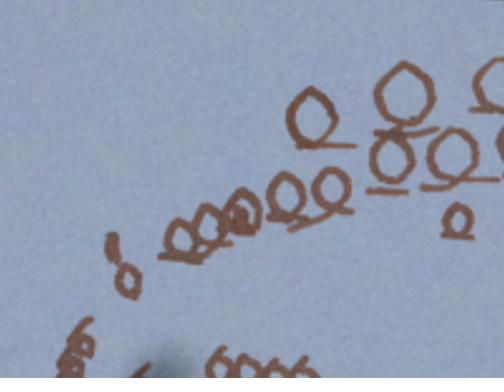

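Call:
move --pt "0 0 0 0 0 0 1 0 0.1248 0 -0.0533 0 -0.3699 -0.75" --pt "0 0 0 0 0 0 1 0 0.1083 0 -0.0453 0 -0.3909 -0.75" --pt "0 0 0 0 0 0 1 -0.0379 0.1083 0 -0.0453 0 -0.3909 -0.75" --pt "0 0 0 0 0 0 1 -0.0380 0.0970 0 -0.0406 0 -0.3957 -0.75" --pt "0 0 0 0 0 0 1 -0.0378 0.1174 0 -0.0526 0 -0.4077 -0.75" --pt "0 0 0 0 0 0 1 -0.0380 0.1508 0 -0.0666 0 -0.4213 -0.75" --pt "0 0 0 0 0 0 1 -0.0391 0.1876 0 -0.0820 0 -0.4302 -0.75" --pt "0 0 0 0 0 0 1 -0.0404 0.2105 0 -0.0916 0 -0.4202 -0.75" --pt "0 0 0 0 0 0 1 -0.0402 0.2029 0 -0.0849 0 -0.4113 -0.75" --pt "0 0 0 0 0 0 1 -0.0389 0.1774 0 -0.0742 0 -0.3977 -0.75" --pt "0 0 0 0 0 0 1 -0.0379 0.1401 0 -0.0586 0 -0.3857 -0.75" --pt "0 0 0 0 0 0 1 -0.0379 0.1083 0 -0.0453 0 -0.3809 -0.75" --pt "0 0 0 0 0 0 1 -0.0380 0.0970 0 -0.0406 0 -0.3957 -0.75" --pt "0 0 0 0 0 0 1 0 0.0970 0 -0.0406 0 -0.3957 -0.75" --speed '[0.5,0.2,0.1,0.13,0.13,0.13,0.13,0.13,0.13,0.13,0.13,0.13,0.13,0.3]' --blend '[0,0,0,0.003,0.003,0.003,0.003,0.003,0.003,0.003,0.003,0.003,0,0]' --cameras '[]'

Call:
move --pt "0 0 0 0 0 0 1 0 0.0445 0 -0.0196 0 0.0360 -0.75" --pt "0 0 0 0 0 0 1 0 0.0280 0 -0.0116 0 0.0150 -0.75" --pt "0 0 0 0 0 0 1 -0.0380 0.0280 0 -0.0116 0 0.0150 -0.75" --pt "0 0 0 0 0 0 1 -0.0380 0.0128 0 -0.0053 0 0.0075 -0.75" --pt "0 0 0 0 0 0 1 -0.0382 -0.0024 0 0.0010 0 0.0050 -0.75" --pt "0 0 0 0 0 0 1 -0.0385 -0.0181 0 0.0076 0 0.0034 -0.75" --pt "0 0 0 0 0 0 1 -0.0388 -0.0339 0 0.0142 0 0.0007 -0.75" --pt "0 0 0 0 0 0 1 0 -0.0339 0 0.0142 0 0.0007 -0.75" --speed '[0.4,0.2,0.1,0.15,0.15,0.15,0.15,0.3]' --blend '[0,0,0,0.003,0.003,0.003,0,0]' --cameras '[]'

Call:
move --target '[0,0,0,0,0,0,1,0,0,0,0,0,0.4,-0.75]' --speed 0.6 --cameras '["cam_above"]'

Call:
zoom_image --camera "cam_above" --region '[230, 205, 370, 310]'

Scene clock: 895.87 s.
left_arm: end_effector_position=(+0.3016, +0.4479, +0.1940) grip_measured=+1.000 grip_effort_nm=-0.002 end_effector_quat_wxyz=(+0.621, -0.139, +0.763, +0.111) | right_arm: end_effector_position=(+0.3991, +0.0368, +0.0625) grip_measured=-0.670 grip_effort_nm=-1.028 end_effector_quat_wxyz=(+0.620, +0.162, +0.756, +0.129)
Joint names: [wrist pitch, wrist roll, shoulder, wrist yaw, elbow, waist]
Joint positions: left_arm=[0.302 -0.014 0.818 -0.052 0.311 0.294 0.094] | right_arm=[0.694 0.731 2.341 0.995 1.277 1.037 0.016]
Joint velocities: within noise
Joint torques (N m): left_arm=[1.61 0.04 -3.07 -0.05 6.06 0.53] | right_arm=[1.58 -0.1 -9.25 0.34 7.24 -0.57]
Heat: left arm: 44 °C; right arm: 49 °C.
Joint targets: left_arm=[0.299 -0.014 0.800 -0.052 0.300 0.300] | right_arm=[0.715 0.721 2.345 1.013 1.301 1.031]
move: done
No camera images: "cameras" was empty.

Scene clock: 898.93 s.
left_arm: end_effector_position=(+0.3016, +0.4479, +0.1940) grip_measured=+1.000 grip_effort_nm=-0.002 end_effector_quat_wxyz=(+0.621, -0.139, +0.763, +0.111) | right_arm: end_effector_position=(+0.3992, +0.0321, +0.0641) grip_measured=-0.670 grip_effort_nm=-1.033 end_effector_quat_wxyz=(+0.630, +0.144, +0.757, +0.098)
Joint names: [wrist pitch, wrist roll, shoulder, wrist yaw, elbow, waist]
Joint positions: left_arm=[0.302 -0.014 0.818 -0.052 0.311 0.294 0.094] | right_arm=[0.694 0.662 2.341 1.024 1.277 1.038 0.016]
Joint velocities: within noise
Joint torques (N m): left_arm=[1.57 0.05 -3.04 -0.04 5.97 0.44] | right_arm=[1.54 -0.09 -9.24 0.35 7.24 -0.54]
Heat: left arm: 44 °C; right arm: 49 °C.
Joint targets: left_arm=[0.299 -0.014 0.800 -0.052 0.300 0.300] | right_arm=[0.715 0.653 2.345 1.041 1.301 1.032]
move: done
No camera images: "cameras" was empty.

Scene clock: 900.57 s.
left_arm: end_effector_position=(+0.3016, +0.4479, +0.1940) grip_measured=+1.000 grip_effort_nm=-0.002 end_effector_quat_wxyz=(+0.621, -0.139, +0.763, +0.111) | right_arm: end_effector_position=(+0.1837, +0.1758, +0.0647) grip_measured=-0.670 grip_effort_nm=-1.033 end_effector_quat_wxyz=(+0.590, -0.038, +0.769, +0.243)
Joint names: [wrist pitch, wrist roll, shoulder, wrist yaw, elbow, waist]
Joint positions: left_arm=[0.302 -0.014 0.818 -0.052 0.311 0.294 0.094] | right_arm=[0.695 0.661 2.341 1.03 1.277 1.516 0.016]
Joint velocities: within noise
Joint torques (N m): left_arm=[1.57 0.03 -3 -0.03 6.11 0.44] | right_arm=[1.54 -0.09 -9.25 0.29 7.23 -0.35]
Heat: left arm: 44 °C; right arm: 49 °C.
Joint targets: left_arm=[0.299 -0.014 0.800 -0.052 0.300 0.300] | right_arm=[0.715 0.652 2.345 1.041 1.301 1.512]
move: done
Images, in order (width x height): cam_above 672x504.

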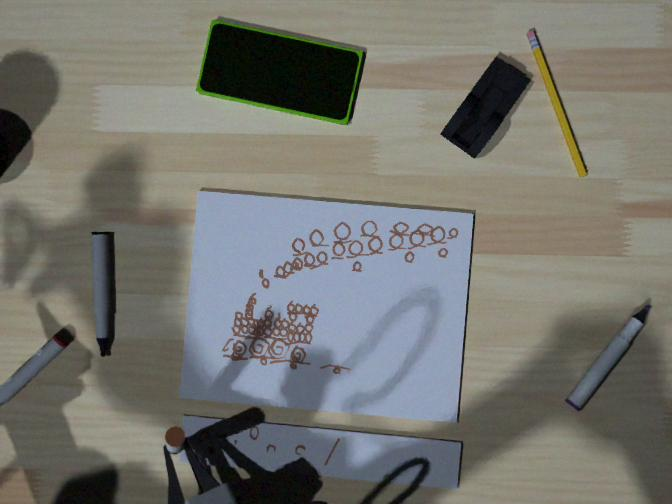

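Scaled by 3.600 from the camera's 672x504 image, which has a finer 960x720 frame.

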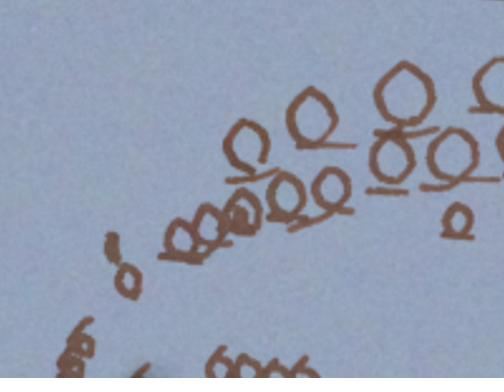

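Call:
move --pt "0 0 0 0 0 0 1 0 0.0783 0 -0.0338 0 -0.3647 -0.75" --pt "0 0 0 0 0 0 1 0 0.0618 0 -0.0258 0 -0.3857 -0.75" --pt "0 0 0 0 0 0 1 -0.0420 0.0618 0 -0.0258 0 -0.3857 -0.75" --pt "0 0 0 0 0 0 1 -0.0420 0.0467 0 -0.0195 0 -0.3932 -0.75" --pt "0 0 0 0 0 0 1 -0.0422 0.0315 0 -0.0132 0 -0.3957 -0.75" --pt "0 0 0 0 0 0 1 -0.0425 0.0158 0 -0.0066 0 -0.3973 -0.75" --pt "0 0 0 0 0 0 1 -0.0430 0 0 0 0 -0.4000 -0.75" --pt "0 0 0 0 0 0 1 0 0 0 0 0 -0.4000 -0.75" --pt "0 0 0 0 0 0 1 0 0.0617 0 -0.0269 0 -0.3748 -0.75" --pt "0 0 0 0 0 0 1 0 0.0452 0 -0.0189 0 -0.3958 -0.75" --pt "0 0 0 0 0 0 1 -0.0420 0.0452 0 -0.0189 0 -0.3958 -0.75" --pt "0 0 0 0 0 0 1 -0.0420 0.0339 0 -0.0142 0 -0.4006 -0.75" --pt "0 0 0 0 0 0 1 -0.0420 0.0543 0 -0.0262 0 -0.4126 -0.75" --pt "0 0 0 0 0 0 1 -0.0420 0.0877 0 -0.0402 0 -0.4262 -0.75" --pt "0 0 0 0 0 0 1 0 0.0877 0 -0.0402 0 -0.4262 -0.75" --speed '[0.5,0.2,0.1,0.15,0.15,0.15,0.15,0.3,0.4,0.2,0.1,0.13,0.13,0.13,0.3]' --blend '[0,0,0,0.003,0.003,0.003,0,0,0,0,0,0.003,0.003,0,0]' --cameras '[]'

Call:
move --target '[0,0,0,0,0,0,1,0,0,0,0,0,0.42,-0.75]' --speed 0.6 --cameras '["cam_above"]'

Call:
zoom_image --camera "cam_above" --region '[230, 205, 370, 310]'

Scene clock: 910.00 s.
left_arm: end_effector_position=(+0.3016, +0.4479, +0.1940) grip_measured=+1.000 grip_effort_nm=-0.007 end_effector_quat_wxyz=(+0.621, -0.139, +0.763, +0.111) | right_arm: end_effector_position=(+0.4102, +0.0304, +0.0606) grip_measured=-0.670 grip_effort_nm=-1.038 end_effector_quat_wxyz=(+0.608, +0.200, +0.751, +0.162)
Joint names: [wrist pitch, wrist roll, shoulder, wrist yaw, elbow, waist]
Joint positions: left_arm=[0.302 -0.014 0.818 -0.052 0.311 0.294 0.094] | right_arm=[0.694 0.828 2.341 0.959 1.277 1.006 0.016]
Joint velocities: within noise
Joint torques (N m): left_arm=[1.58 0.04 -3.1 -0.04 6.05 0.38] | right_arm=[1.59 0.01 -9.26 0.19 7.27 -0.54]
Heat: left arm: 44 °C; right arm: 49 °C.
Joint targets: left_arm=[0.299 -0.014 0.800 -0.052 0.300 0.300] | right_arm=[0.715 0.830 2.345 0.960 1.301 1.000]
move: done
No camera images: "cameras" was empty.

Scene clock: 911.67 s.
left_arm: end_effector_position=(+0.3016, +0.4479, +0.1940) grip_measured=+1.000 grip_effort_nm=-0.002 end_effector_quat_wxyz=(+0.621, -0.139, +0.763, +0.111) | right_arm: end_effector_position=(+0.1808, +0.1859, +0.0605) grip_measured=-0.670 grip_effort_nm=-1.033 end_effector_quat_wxyz=(+0.547, +0.006, +0.778, +0.310)
Joint names: [wrist pitch, wrist roll, shoulder, wrist yaw, elbow, waist]
Joint positions: left_arm=[0.302 -0.014 0.818 -0.052 0.311 0.294 0.094] | right_arm=[0.696 0.828 2.341 0.951 1.277 1.508 0.016]
Joint velocities: within noise
Joint torques (N m): left_arm=[1.57 0.01 -3.03 -0.02 5.94 0.49] | right_arm=[1.58 0.01 -9.26 0.26 7.25 -0.32]
Heat: left arm: 44 °C; right arm: 49 °C.
Joint targets: left_arm=[0.299 -0.014 0.800 -0.052 0.300 0.300] | right_arm=[0.715 0.830 2.345 0.960 1.301 1.505]
move: done
Images, in order (width x height): cam_above 672x504.

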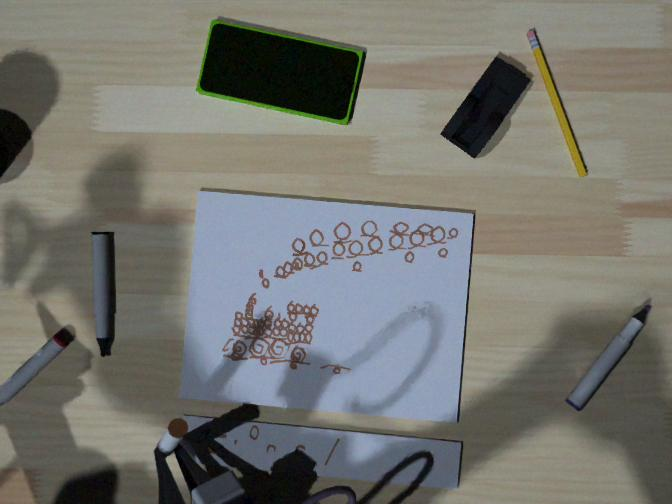

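Scaled by 3.600 from the camera's 672x504 image, which has a finer 960x720 frame.

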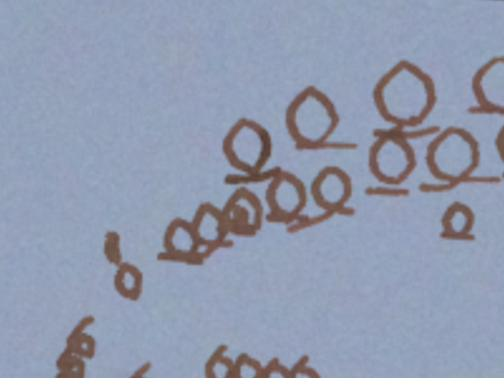

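Call:
move --pt "0 0 0 0 0 0 1 0 -0.0603 0 0.0277 0 -0.3654 -0.75" --pt "0 0 0 0 0 0 1 0 -0.0768 0 0.0357 0 -0.3864 -0.75" --pt "0 0 0 0 0 0 1 -0.0426 -0.0768 0 0.0357 0 -0.3864 -0.75" --pt "0 0 0 0 0 0 1 -0.0428 -0.0861 0 0.0396 0 -0.3972 -0.75" --pt "0 0 0 0 0 0 1 -0.0432 -0.0954 0 0.0435 0 -0.4001 -0.75" --pt "0 0 0 0 0 0 1 0 -0.0954 0 0.0435 0 -0.4001 -0.75" --speed '[0.6,0.2,0.1,0.12,0.12,0.3]' --blend '[0,0,0,0.003,0,0]' --cameras '[]'

Call:
move --pt "0 0 0 0 0 0 1 0 0.0697 0 -0.0303 0 0.0883 -0.75" --pt "0 0 0 0 0 0 1 0 0.0532 0 -0.0223 0 0.0673 -0.75" --pt "0 0 0 0 0 0 1 -0.0419 0.0532 0 -0.0223 0 0.0673 -0.75" --pt "0 0 0 0 0 0 1 -0.0419 0.0453 0 -0.0190 0 0.0640 -0.75" --pt "0 0 0 0 0 0 1 -0.0418 0.0613 0 -0.0292 0 0.0557 -0.75" --pt "0 0 0 0 0 0 1 -0.0418 0.0847 0 -0.0390 0 0.0461 -0.75" --pt "0 0 0 0 0 0 1 -0.0425 0.1104 0 -0.0497 0 0.0399 -0.75" --pt "0 0 0 0 0 0 1 -0.0430 0.1264 0 -0.0564 0 0.0499 -0.75" --pt "0 0 0 0 0 0 1 -0.0430 0.1193 0 -0.0500 0 0.0561 -0.75" --pt "0 0 0 0 0 0 1 -0.0424 0.1015 0 -0.0425 0 0.0657 -0.75" --pt "0 0 0 0 0 0 1 -0.0419 0.0754 0 -0.0316 0 0.0740 -0.75" --pt "0 0 0 0 0 0 1 -0.0419 0.0532 0 -0.0223 0 0.0773 -0.75" --pt "0 0 0 0 0 0 1 -0.0419 0.0453 0 -0.0190 0 0.0640 -0.75" --pt "0 0 0 0 0 0 1 0 0.0453 0 -0.0190 0 0.0640 -0.75" --speed '[0.5,0.2,0.1,0.12,0.12,0.12,0.12,0.12,0.12,0.12,0.12,0.12,0.12,0.3]' --blend '[0,0,0,0.003,0.003,0.003,0.003,0.003,0.003,0.003,0.003,0.003,0,0]' --cameras '[]'

Call:
move --target '[0,0,0,0,0,0,1,0,0,0,0,0,0.35,-0.75]' --speed 0.6 --cameras '["cam_above"]'

Call:
zoom_image --camera "cam_above" --region '[230, 205, 370, 310]'

Scene clock: 917.13 s.
left_arm: end_effector_position=(+0.3016, +0.4479, +0.1940) grip_measured=+1.000 grip_effort_nm=-0.007 end_effector_quat_wxyz=(+0.621, -0.139, +0.763, +0.111) | right_arm: end_effector_position=(+0.4020, +0.0278, +0.0645) grip_measured=-0.670 grip_effort_nm=-1.038 end_effector_quat_wxyz=(+0.632, +0.142, +0.757, +0.088)
Joint names: [wrist pitch, wrist roll, shoulder, wrist yaw, elbow, waist]
Joint positions: left_arm=[0.302 -0.014 0.818 -0.052 0.311 0.294 0.094] | right_arm=[0.694 0.646 2.341 1.031 1.277 1.03 0.016]
Joint velocities: within noise
Joint torques (N m): left_arm=[1.59 0.03 -3.02 -0.05 5.86 0.49] | right_arm=[1.56 -0.1 -9.25 0.35 7.21 -0.55]
Heat: left arm: 44 °C; right arm: 49 °C.
Joint targets: left_arm=[0.299 -0.014 0.800 -0.052 0.300 0.300] | right_arm=[0.715 0.637 2.345 1.048 1.301 1.024]
move: done
No camera images: "cameras" was empty.

Scene clock: 922.40 s.
left_arm: end_effector_position=(+0.3016, +0.4479, +0.1940) grip_measured=+1.000 grip_effort_nm=-0.007 end_effector_quat_wxyz=(+0.621, -0.139, +0.763, +0.111) | right_arm: end_effector_position=(+0.3719, +0.0644, +0.0624) grip_measured=-0.670 grip_effort_nm=-1.038 end_effector_quat_wxyz=(+0.615, +0.138, +0.761, +0.153)
Joint names: [wrist pitch, wrist roll, shoulder, wrist yaw, elbow, waist]
Joint positions: left_arm=[0.302 -0.014 0.818 -0.052 0.311 0.294 0.094] | right_arm=[0.694 0.738 2.341 0.994 1.277 1.107 0.016]
Joint velocities: within noise
Joint torques (N m): left_arm=[1.56 0.06 -3 -0.05 6.05 0.4] | right_arm=[1.6 -0.1 -9.26 0.34 7.24 -0.54]
Heat: left arm: 44 °C; right arm: 49 °C.
Joint targets: left_arm=[0.299 -0.014 0.800 -0.052 0.300 0.300] | right_arm=[0.715 0.729 2.345 1.010 1.301 1.101]
move: done
No camera images: "cameras" was empty.

Scene clock: 923.70 s.
left_arm: end_effector_position=(+0.3016, +0.4479, +0.1940) grip_measured=+1.000 grip_effort_nm=-0.002 end_effector_quat_wxyz=(+0.621, -0.139, +0.763, +0.111) | right_arm: end_effector_position=(+0.1752, +0.1824, +0.0630) grip_measured=-0.670 grip_effort_nm=-1.033 end_effector_quat_wxyz=(+0.571, -0.022, +0.773, +0.277)
Joint names: [wrist pitch, wrist roll, shoulder, wrist yaw, elbow, waist]
Joint positions: left_arm=[0.302 -0.014 0.818 -0.052 0.311 0.294 0.094] | right_arm=[0.695 0.737 2.341 0.999 1.277 1.527 0.016]
Joint velocities: within noise
Joint torques (N m): left_arm=[1.58 0.07 -3.02 -0.01 5.97 0.47] | right_arm=[1.56 -0.1 -9.25 0.28 7.24 -0.53]
Heat: left arm: 44 °C; right arm: 49 °C.
Joint targets: left_arm=[0.299 -0.014 0.800 -0.052 0.300 0.300] | right_arm=[0.715 0.729 2.345 1.010 1.301 1.521]
move: done
Images, in order (width x height): cam_above 672x504.

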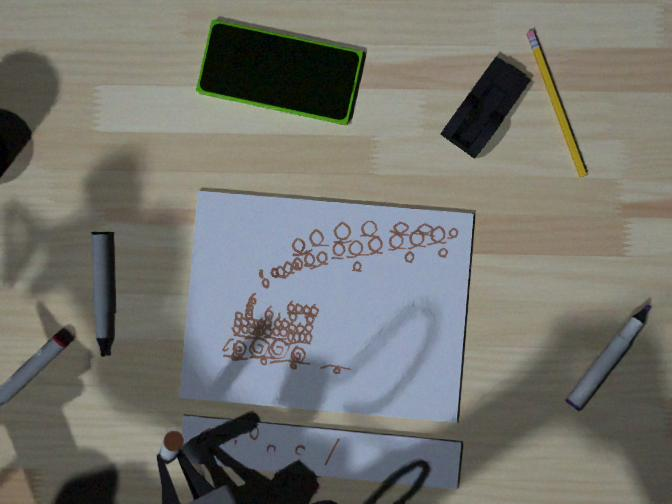

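Scaled by 3.600 from the camera's 672x504 image, which has a finer 960x720 frame.

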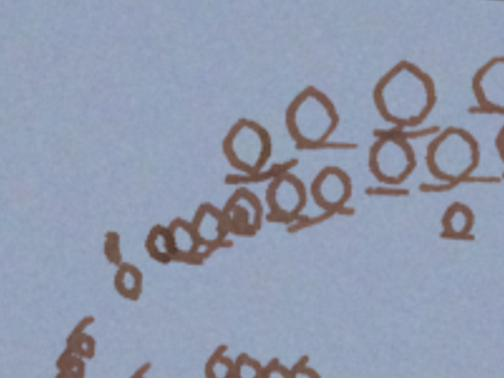

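Call:
move --pt "0 0 0 0 0 0 1 -0.010 -0.0 0.032 0 0.0558 0 -0.75" --pt "0 0 0 0 0 0 1 -0.017 -0.0 0.0278 0 0.0558 0 -0.75" --speed '[0.2,0.1]' --cameras '[]'

Scene clock: 924.93 s.
left_arm: end_effector_position=(+0.3016, +0.4479, +0.1940) grip_measured=+1.000 grip_effort_nm=-0.002 end_effector_quat_wxyz=(+0.621, -0.139, +0.763, +0.111) | right_arm: end_effector_position=(+0.1768, +0.1958, +0.0658) grip_measured=-0.670 grip_effort_nm=-1.028 end_effector_quat_wxyz=(+0.572, -0.015, +0.769, +0.286)
Joint names: [wrist pitch, wrist roll, shoulder, wrist yaw, elbow, waist]
Joint positions: left_arm=[0.302 -0.014 0.818 -0.052 0.311 0.294 0.094] | right_arm=[0.689 0.737 2.376 0.999 1.343 1.526 0.016]
Joint velocities: within noise
Joint torques (N m): left_arm=[1.59 0.06 -3.11 -0.06 5.96 0.38] | right_arm=[1.32 -0.09 -9.55 0.27 7.95 -0.4]
Heat: left arm: 44 °C; right arm: 49 °C.
Joint targets: left_arm=[0.299 -0.014 0.800 -0.052 0.300 0.300] | right_arm=[0.680 0.729 2.380 1.010 1.373 1.522]
move: done
No camera images: "cameras" was empty.

Call:
move --pt "0 0 0 0 0 0 1 0 -0.0519 0 0.0206 0 -0.2924 -0.75" --pt "0 0 0 0 0 0 1 0 -0.0684 0 0.0286 0 -0.3134 -0.75" --pt "0 0 0 0 0 0 1 -0.0406 -0.0684 0 0.0286 0 -0.3134 -0.75" --pt "0 0 0 0 0 0 1 -0.0412 -0.0777 0 0.0325 0 -0.3173 -0.75" --pt "0 0 0 0 0 0 1 -0.0400 -0.0599 0 0.0216 0 -0.3273 -0.75" --pt "0 0 0 0 0 0 1 -0.0387 -0.0324 0 0.0101 0 -0.3386 -0.75" --pt "0 0 0 0 0 0 1 -0.0379 -0.0022 0 -0.0026 0 -0.3460 -0.75" --pt "0 0 0 0 0 0 1 -0.0377 0.0167 0 -0.0105 0 -0.3360 -0.75" --pt "0 0 0 0 0 0 1 -0.0377 0.0093 0 -0.0039 0 -0.3286 -0.75" --pt "0 0 0 0 0 0 1 -0.0381 -0.0116 0 0.0049 0 -0.3173 -0.75" --pt "0 0 0 0 0 0 1 -0.0391 -0.0423 0 0.0177 0 -0.3073 -0.75" --pt "0 0 0 0 0 0 1 -0.0406 -0.0684 0 0.0286 0 -0.3034 -0.75" --pt "0 0 0 0 0 0 1 -0.0412 -0.0777 0 0.0325 0 -0.3173 -0.75" --pt "0 0 0 0 0 0 1 0 -0.0777 0 0.0325 0 -0.3173 -0.75" --speed '[0.5,0.2,0.1,0.12,0.12,0.12,0.12,0.12,0.12,0.12,0.12,0.12,0.12,0.3]' --blend '[0,0,0,0.003,0.003,0.003,0.003,0.003,0.003,0.003,0.003,0.003,0,0]' --cameras '[]'

Call:
move --target '[0,0,0,0,0,0,1,0,0,0,0,0,0.33,-0.75]' --speed 0.6 --cameras '["cam_above"]'

Call:
zoom_image --camera "cam_above" --region '[210, 230, 330, 320]'

Scene clock: 932.77 s.
left_arm: end_effector_position=(+0.3016, +0.4479, +0.1940) grip_measured=+1.000 grip_effort_nm=-0.002 end_effector_quat_wxyz=(+0.621, -0.139, +0.763, +0.111) | right_arm: end_effector_position=(+0.3626, +0.0794, +0.0651) grip_measured=-0.670 grip_effort_nm=-1.028 end_effector_quat_wxyz=(+0.634, +0.080, +0.763, +0.094)
Joint names: [wrist pitch, wrist roll, shoulder, wrist yaw, elbow, waist]
Joint positions: left_arm=[0.302 -0.014 0.818 -0.052 0.311 0.294 0.094] | right_arm=[0.659 0.58 2.376 1.058 1.346 1.146 0.016]
Joint velocities: within noise
Joint torques (N m): left_arm=[1.58 0.04 -3.11 -0.04 5.94 0.4] | right_arm=[1.54 -0.08 -9.51 0.36 7.73 -0.55]
Heat: left arm: 44 °C; right arm: 49 °C.
Joint targets: left_arm=[0.299 -0.014 0.800 -0.052 0.300 0.300] | right_arm=[0.680 0.572 2.380 1.075 1.374 1.140]
move: done
No camera images: "cameras" was empty.

Scene clock: 934.03 s.
left_arm: end_effector_position=(+0.3016, +0.4479, +0.1940) grip_measured=+1.000 grip_effort_nm=-0.007 end_effector_quat_wxyz=(+0.621, -0.139, +0.763, +0.111) | right_arm: end_effector_position=(+0.1731, +0.1882, +0.0656) grip_measured=-0.670 grip_effort_nm=-1.028 end_effector_quat_wxyz=(+0.605, -0.070, +0.764, +0.216)
Joint names: [wrist pitch, wrist roll, shoulder, wrist yaw, elbow, waist]
Joint positions: left_arm=[0.302 -0.014 0.818 -0.052 0.311 0.294 0.094] | right_arm=[0.66 0.579 2.376 1.064 1.346 1.543 0.016]
Joint velocities: within noise
Joint torques (N m): left_arm=[1.6 0.04 -2.99 -0.02 5.91 0.47] | right_arm=[1.53 -0.08 -9.54 0.3 7.73 -0.68]
Heat: left arm: 44 °C; right arm: 49 °C.
Joint targets: left_arm=[0.299 -0.014 0.800 -0.052 0.300 0.300] | right_arm=[0.679 0.571 2.380 1.076 1.374 1.537]
move: done
Images, in order (width x height): cam_above 672x504.

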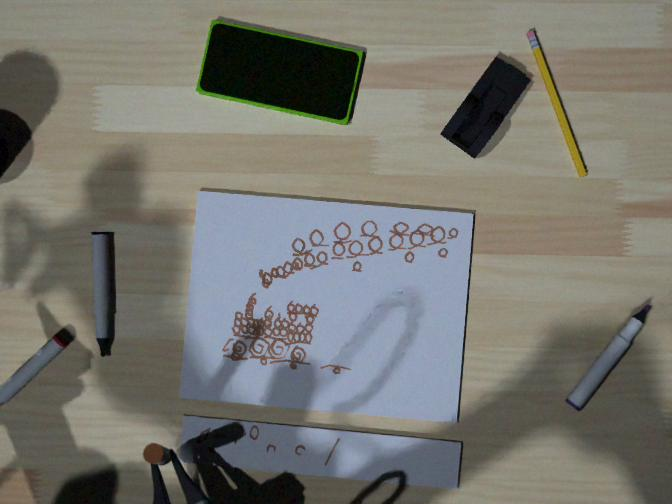

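Scaled by 4.200 from the camera's 672x504 image, which has a finer 960x720 frame.

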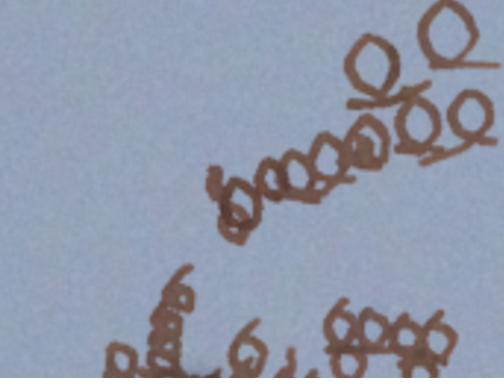

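Call:
show_instructions

Reference images for this scene: drawing.

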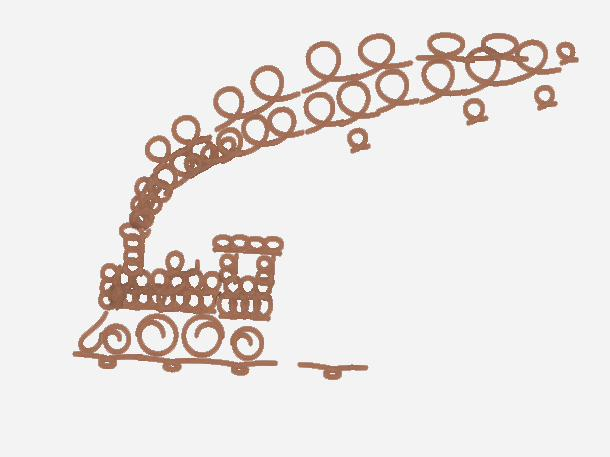

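Call:
move --pt "0 0 0 0 0 0 1 0 0.1015 0 -0.0436 0 -0.3413 -0.75" --pt "0 0 0 0 0 0 1 0 0.0850 0 -0.0356 0 -0.3623 -0.75" --pt "0 0 0 0 0 0 1 -0.0397 0.0850 0 -0.0356 0 -0.3623 -0.75" --pt "0 0 0 0 0 0 1 -0.0399 0.0751 0 -0.0314 0 -0.3664 -0.75" --pt "0 0 0 0 0 0 1 -0.0397 0.0937 0 -0.0427 0 -0.3768 -0.75" --pt "0 0 0 0 0 0 1 -0.0399 0.1232 0 -0.0551 0 -0.3885 -0.75" --pt "0 0 0 0 0 0 1 -0.0408 0.1556 0 -0.0686 0 -0.3962 -0.75" --pt "0 0 0 0 0 0 1 -0.0418 0.1757 0 -0.0770 0 -0.3862 -0.75" --pt "0 0 0 0 0 0 1 -0.0414 0.1683 0 -0.0704 0 -0.3785 -0.75" --pt "0 0 0 0 0 0 1 -0.0405 0.1459 0 -0.0611 0 -0.3668 -0.75" --pt "0 0 0 0 0 0 1 -0.0397 0.1130 0 -0.0473 0 -0.3564 -0.75" --pt "0 0 0 0 0 0 1 -0.0397 0.0850 0 -0.0356 0 -0.3523 -0.75" --pt "0 0 0 0 0 0 1 -0.0399 0.0751 0 -0.0314 0 -0.3664 -0.75" --pt "0 0 0 0 0 0 1 0 0.0751 0 -0.0314 0 -0.3664 -0.75" --speed '[0.5,0.2,0.1,0.12,0.12,0.12,0.12,0.12,0.12,0.12,0.12,0.12,0.12,0.3]' --blend '[0,0,0,0.003,0.003,0.003,0.003,0.003,0.003,0.003,0.003,0.003,0,0]' --cameras '[]'

Scene clock: 942.23 s.
left_arm: end_effector_position=(+0.3016, +0.4479, +0.1940) grip_measured=+1.000 grip_effort_nm=-0.002 end_effector_quat_wxyz=(+0.621, -0.139, +0.763, +0.111) | right_arm: end_effector_position=(+0.3799, +0.0741, +0.0623) grip_measured=-0.670 grip_effort_nm=-1.033 end_effector_quat_wxyz=(+0.616, +0.138, +0.761, +0.150)
Joint names: [wrist pitch, wrist roll, shoulder, wrist yaw, elbow, waist]
Joint positions: left_arm=[0.302 -0.014 0.818 -0.052 0.311 0.294 0.094] | right_arm=[0.659 0.733 2.376 0.995 1.348 1.103 0.016]
Joint velocities: within noise
Joint torques (N m): left_arm=[1.58 0.03 -2.99 -0.05 5.87 0.36] | right_arm=[1.56 -0.1 -9.55 0.34 7.56 -0.54]
Heat: left arm: 44 °C; right arm: 48 °C.
Joint targets: left_arm=[0.299 -0.014 0.800 -0.052 0.300 0.300] | right_arm=[0.680 0.723 2.380 1.012 1.374 1.096]
move: done
No camera images: "cameras" was empty.


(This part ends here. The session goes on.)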